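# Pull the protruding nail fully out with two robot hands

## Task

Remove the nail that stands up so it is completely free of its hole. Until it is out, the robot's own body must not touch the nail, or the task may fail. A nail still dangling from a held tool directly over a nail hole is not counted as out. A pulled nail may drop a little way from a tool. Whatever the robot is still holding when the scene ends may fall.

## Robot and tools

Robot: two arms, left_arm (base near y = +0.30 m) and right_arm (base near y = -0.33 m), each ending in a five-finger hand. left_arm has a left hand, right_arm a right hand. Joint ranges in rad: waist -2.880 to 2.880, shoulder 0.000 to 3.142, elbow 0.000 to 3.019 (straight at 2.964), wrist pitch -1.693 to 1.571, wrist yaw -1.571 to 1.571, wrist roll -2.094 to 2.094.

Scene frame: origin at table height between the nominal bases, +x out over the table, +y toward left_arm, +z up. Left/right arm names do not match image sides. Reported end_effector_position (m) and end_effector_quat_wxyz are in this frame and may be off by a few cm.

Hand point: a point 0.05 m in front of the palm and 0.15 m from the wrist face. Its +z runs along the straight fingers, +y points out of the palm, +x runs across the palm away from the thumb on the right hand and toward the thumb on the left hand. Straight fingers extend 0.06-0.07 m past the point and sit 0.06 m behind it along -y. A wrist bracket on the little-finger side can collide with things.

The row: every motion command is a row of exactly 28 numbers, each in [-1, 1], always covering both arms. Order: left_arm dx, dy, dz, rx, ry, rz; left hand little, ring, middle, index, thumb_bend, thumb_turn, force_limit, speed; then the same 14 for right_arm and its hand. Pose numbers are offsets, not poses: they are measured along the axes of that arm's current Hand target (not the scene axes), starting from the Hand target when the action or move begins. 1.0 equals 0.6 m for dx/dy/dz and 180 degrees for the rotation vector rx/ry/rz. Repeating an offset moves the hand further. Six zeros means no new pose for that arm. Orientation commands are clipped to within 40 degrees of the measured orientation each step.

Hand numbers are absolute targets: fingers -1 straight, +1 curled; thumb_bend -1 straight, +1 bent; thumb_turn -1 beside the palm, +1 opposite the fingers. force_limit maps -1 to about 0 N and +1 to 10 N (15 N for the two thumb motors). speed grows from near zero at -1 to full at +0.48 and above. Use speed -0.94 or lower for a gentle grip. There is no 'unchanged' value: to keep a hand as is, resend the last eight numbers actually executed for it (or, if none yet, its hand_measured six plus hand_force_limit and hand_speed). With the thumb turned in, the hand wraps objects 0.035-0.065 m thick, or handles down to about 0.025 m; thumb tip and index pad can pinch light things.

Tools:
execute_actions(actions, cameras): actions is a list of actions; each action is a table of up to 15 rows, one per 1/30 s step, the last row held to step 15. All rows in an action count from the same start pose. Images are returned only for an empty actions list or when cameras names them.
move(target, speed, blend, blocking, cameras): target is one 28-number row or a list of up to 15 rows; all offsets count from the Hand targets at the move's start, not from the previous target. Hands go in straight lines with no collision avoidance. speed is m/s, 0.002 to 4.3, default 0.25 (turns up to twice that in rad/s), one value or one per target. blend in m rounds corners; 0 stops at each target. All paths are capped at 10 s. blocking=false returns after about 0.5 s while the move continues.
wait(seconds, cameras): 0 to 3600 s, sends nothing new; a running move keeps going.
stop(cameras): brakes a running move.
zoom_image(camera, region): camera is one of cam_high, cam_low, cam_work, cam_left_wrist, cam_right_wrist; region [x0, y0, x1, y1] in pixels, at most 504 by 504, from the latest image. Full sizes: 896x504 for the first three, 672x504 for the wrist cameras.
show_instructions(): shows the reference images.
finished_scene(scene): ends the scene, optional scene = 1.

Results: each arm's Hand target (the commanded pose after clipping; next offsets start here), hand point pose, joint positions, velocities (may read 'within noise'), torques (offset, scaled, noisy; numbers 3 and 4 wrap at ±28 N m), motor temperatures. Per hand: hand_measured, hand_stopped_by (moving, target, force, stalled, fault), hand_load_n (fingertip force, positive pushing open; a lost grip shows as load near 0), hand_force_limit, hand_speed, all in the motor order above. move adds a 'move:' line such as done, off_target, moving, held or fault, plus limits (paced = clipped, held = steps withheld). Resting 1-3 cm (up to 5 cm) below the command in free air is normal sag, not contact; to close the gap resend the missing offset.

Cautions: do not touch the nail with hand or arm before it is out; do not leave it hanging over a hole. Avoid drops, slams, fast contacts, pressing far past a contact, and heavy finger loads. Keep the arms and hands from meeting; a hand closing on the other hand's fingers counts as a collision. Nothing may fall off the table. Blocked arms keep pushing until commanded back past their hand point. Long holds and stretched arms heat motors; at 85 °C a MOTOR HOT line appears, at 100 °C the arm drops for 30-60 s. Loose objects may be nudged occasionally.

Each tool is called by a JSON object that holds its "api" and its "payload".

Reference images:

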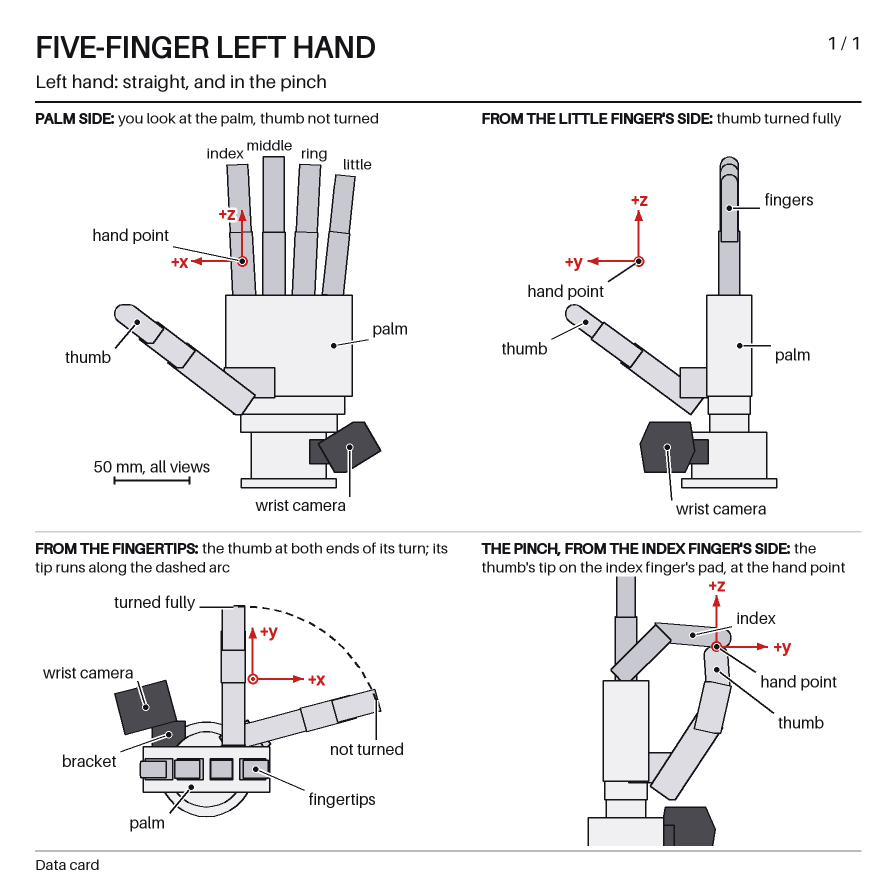

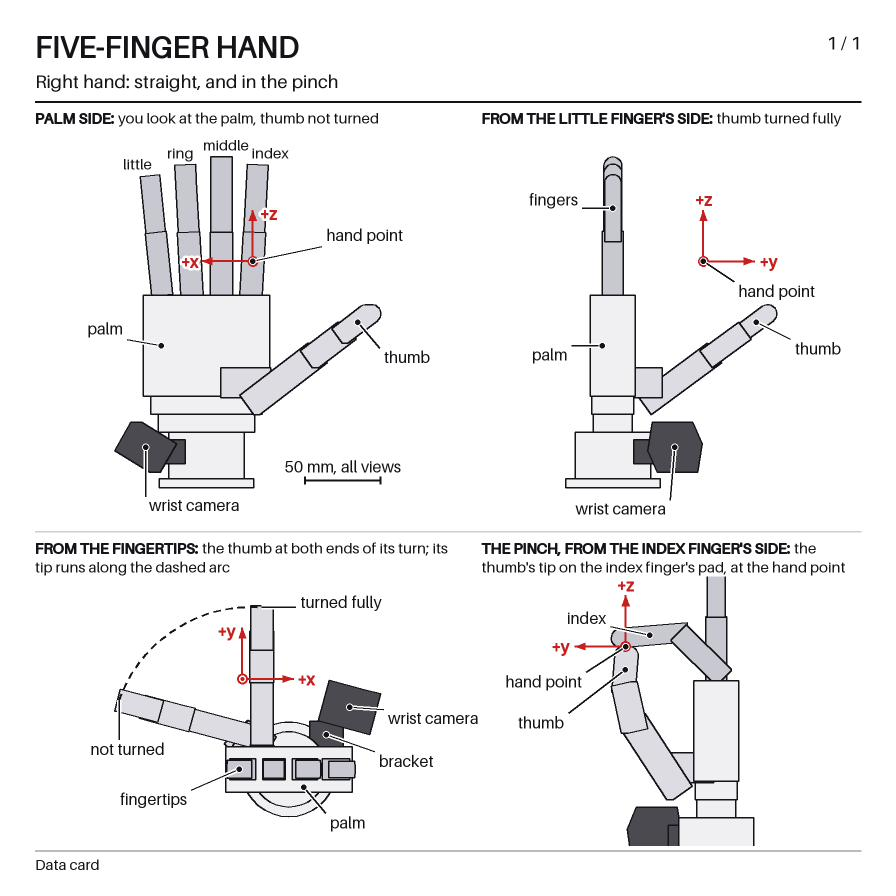

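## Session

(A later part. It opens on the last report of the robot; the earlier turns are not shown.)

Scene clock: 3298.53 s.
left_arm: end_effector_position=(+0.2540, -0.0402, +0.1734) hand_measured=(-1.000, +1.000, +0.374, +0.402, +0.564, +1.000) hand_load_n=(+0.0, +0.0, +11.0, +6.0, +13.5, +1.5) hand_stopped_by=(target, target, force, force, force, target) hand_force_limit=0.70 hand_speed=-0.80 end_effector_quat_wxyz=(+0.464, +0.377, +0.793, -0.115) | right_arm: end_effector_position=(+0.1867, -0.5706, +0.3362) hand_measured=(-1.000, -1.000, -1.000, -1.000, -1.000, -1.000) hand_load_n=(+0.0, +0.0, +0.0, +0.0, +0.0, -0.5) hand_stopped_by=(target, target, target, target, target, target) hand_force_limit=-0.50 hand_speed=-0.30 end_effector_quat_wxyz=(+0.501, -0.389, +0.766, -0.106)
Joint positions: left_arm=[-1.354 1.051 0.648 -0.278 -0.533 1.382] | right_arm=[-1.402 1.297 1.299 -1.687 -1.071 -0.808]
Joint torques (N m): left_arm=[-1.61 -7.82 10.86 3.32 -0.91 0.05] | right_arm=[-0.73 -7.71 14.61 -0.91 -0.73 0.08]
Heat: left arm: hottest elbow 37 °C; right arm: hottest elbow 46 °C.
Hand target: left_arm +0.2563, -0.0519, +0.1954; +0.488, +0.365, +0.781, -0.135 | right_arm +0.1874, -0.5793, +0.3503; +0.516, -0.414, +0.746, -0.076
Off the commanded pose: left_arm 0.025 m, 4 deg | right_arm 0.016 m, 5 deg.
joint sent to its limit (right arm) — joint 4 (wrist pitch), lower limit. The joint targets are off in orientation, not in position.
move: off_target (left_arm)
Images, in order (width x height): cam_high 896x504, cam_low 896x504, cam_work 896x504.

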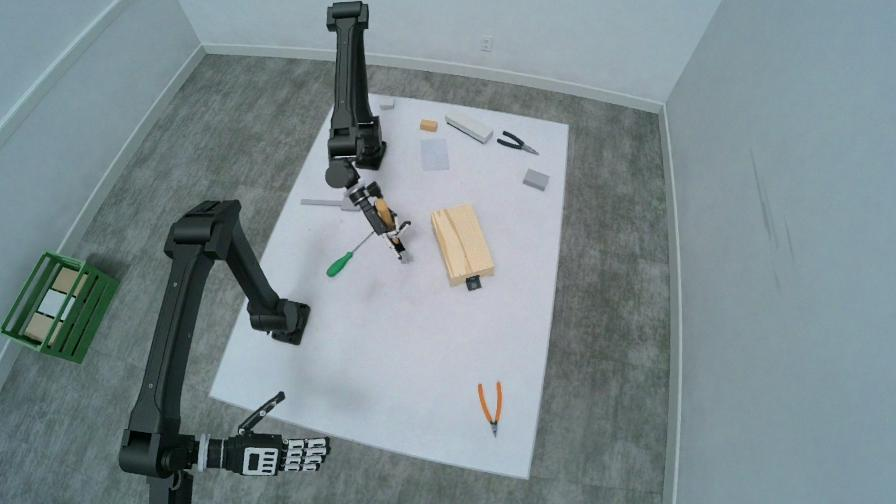

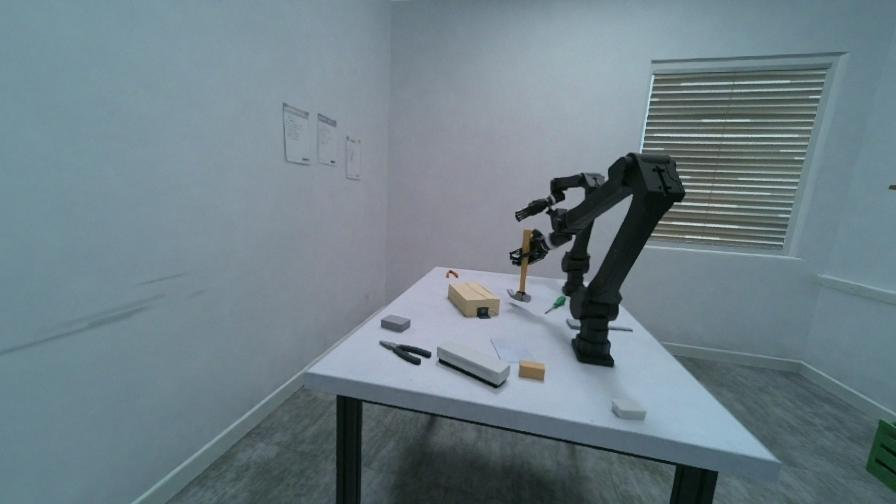

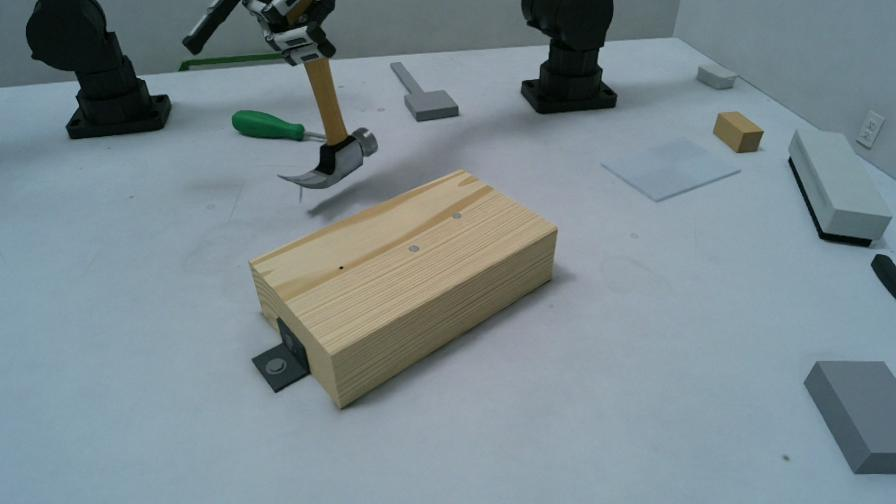

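{"api": "move", "payload": {"target": [[0.0646,-0.0109,0.0365,0,0,0,-1,1.0,0.8,0.8,0.95,1,0.7,-0.8,0,0,0,0,0,0,-1,-1,-1,-1,-1,-1,-0.5,-0.3]], "speed": 0.04, "cameras": ["cam_work","cam_high","cam_low"]}}

{"api": "zoom_image", "payload": {"camera": "cam_work", "region": [180, 60, 480, 290]}}

Scene clock: 3309.33 s.
left_arm: end_effector_position=(+0.2571, -0.0453, +0.1482) hand_measured=(-1.000, +1.000, +0.374, +0.402, +0.564, +1.000) hand_load_n=(+0.0, +0.0, +11.0, +5.5, +13.0, +0.5) hand_stopped_by=(target, target, force, force, force, target) hand_force_limit=0.70 hand_speed=-0.80 end_effector_quat_wxyz=(+0.481, +0.366, +0.786, -0.126) | right_arm: end_effector_position=(+0.1867, -0.5706, +0.3362) hand_measured=(-1.000, -1.000, -1.000, -1.000, -1.000, -1.000) hand_load_n=(-0.5, +0.0, +0.0, +0.0, +0.0, +0.0) hand_stopped_by=(target, target, target, target, target, target) hand_force_limit=-0.50 hand_speed=-0.30 end_effector_quat_wxyz=(+0.501, -0.389, +0.766, -0.106)
Joint positions: left_arm=[-1.354 1.102 0.582 -0.111 -0.544 1.388] | right_arm=[-1.402 1.297 1.299 -1.687 -1.071 -0.808]
Joint torques (N m): left_arm=[-1.14 -5.89 8.98 3.12 -0.41 -0.01] | right_arm=[-0.79 -7.65 14.49 -0.76 -0.77 0.08]
Heat: left arm: hottest elbow 37 °C; right arm: hottest elbow 46 °C.
Hand target: left_arm +0.2563, -0.0518, +0.1503; +0.488, +0.365, +0.781, -0.135 | right_arm +0.1874, -0.5793, +0.3503; +0.516, -0.414, +0.746, -0.076
Off the commanded pose: left_arm 0.007 m, 1 deg | right_arm 0.016 m, 5 deg.
joint sent to its limit (right arm) — joint 4 (wrist pitch), lower limit. The joint targets are off in orientation, not in position.
move: done
Images, in order (width x height): cam_high 896x504, cam_low 896x504, cam_work 896x504.

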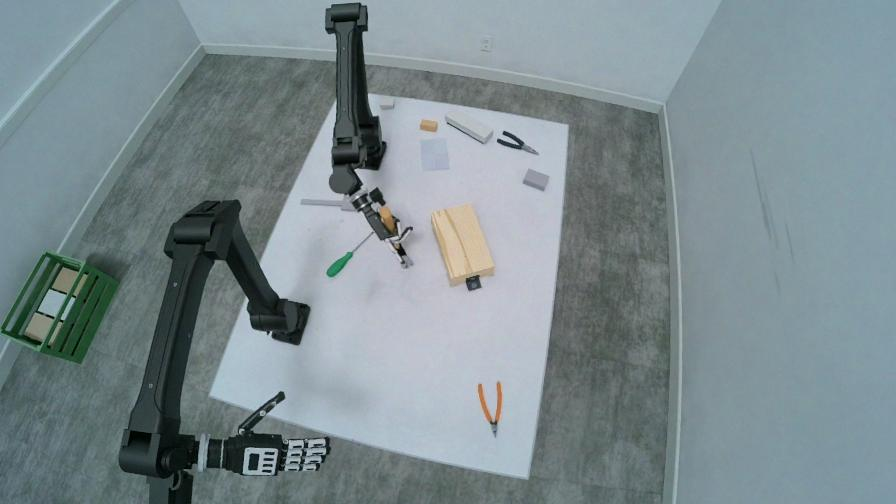

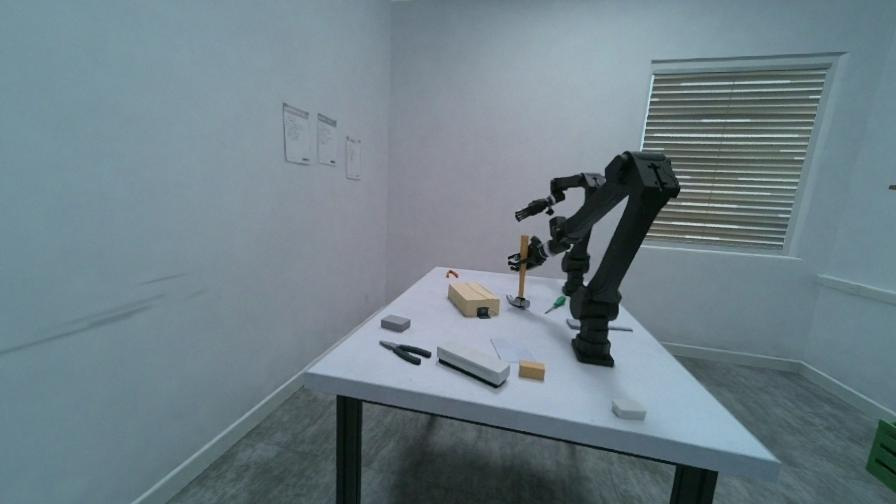

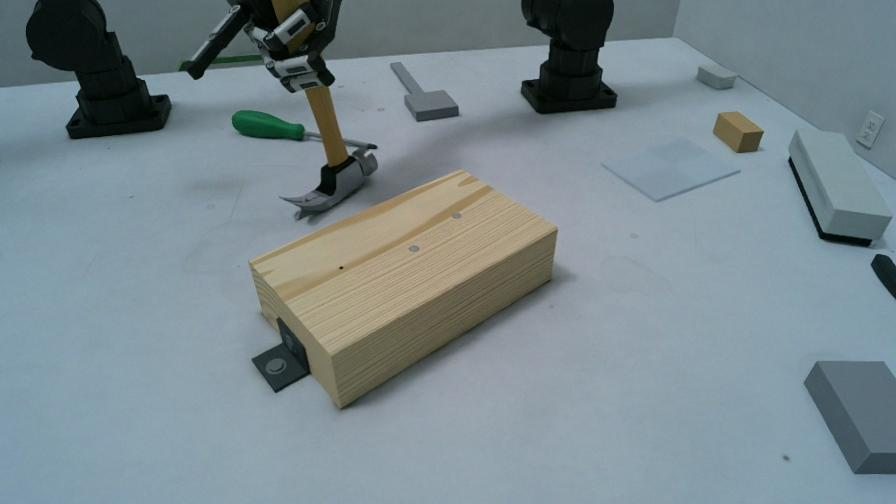

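Scaled by 1.680 from the camera's image (finer frame: 1280x720).

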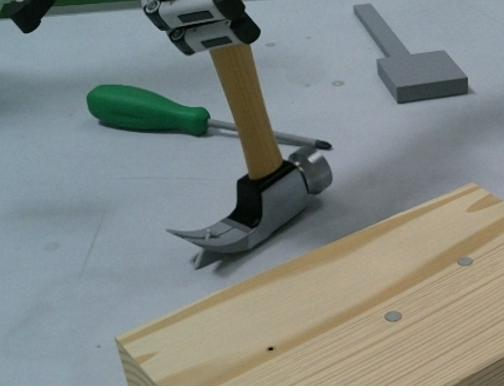

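{"api": "finished_scene", "payload": {}}

The scene is finished: the task was done.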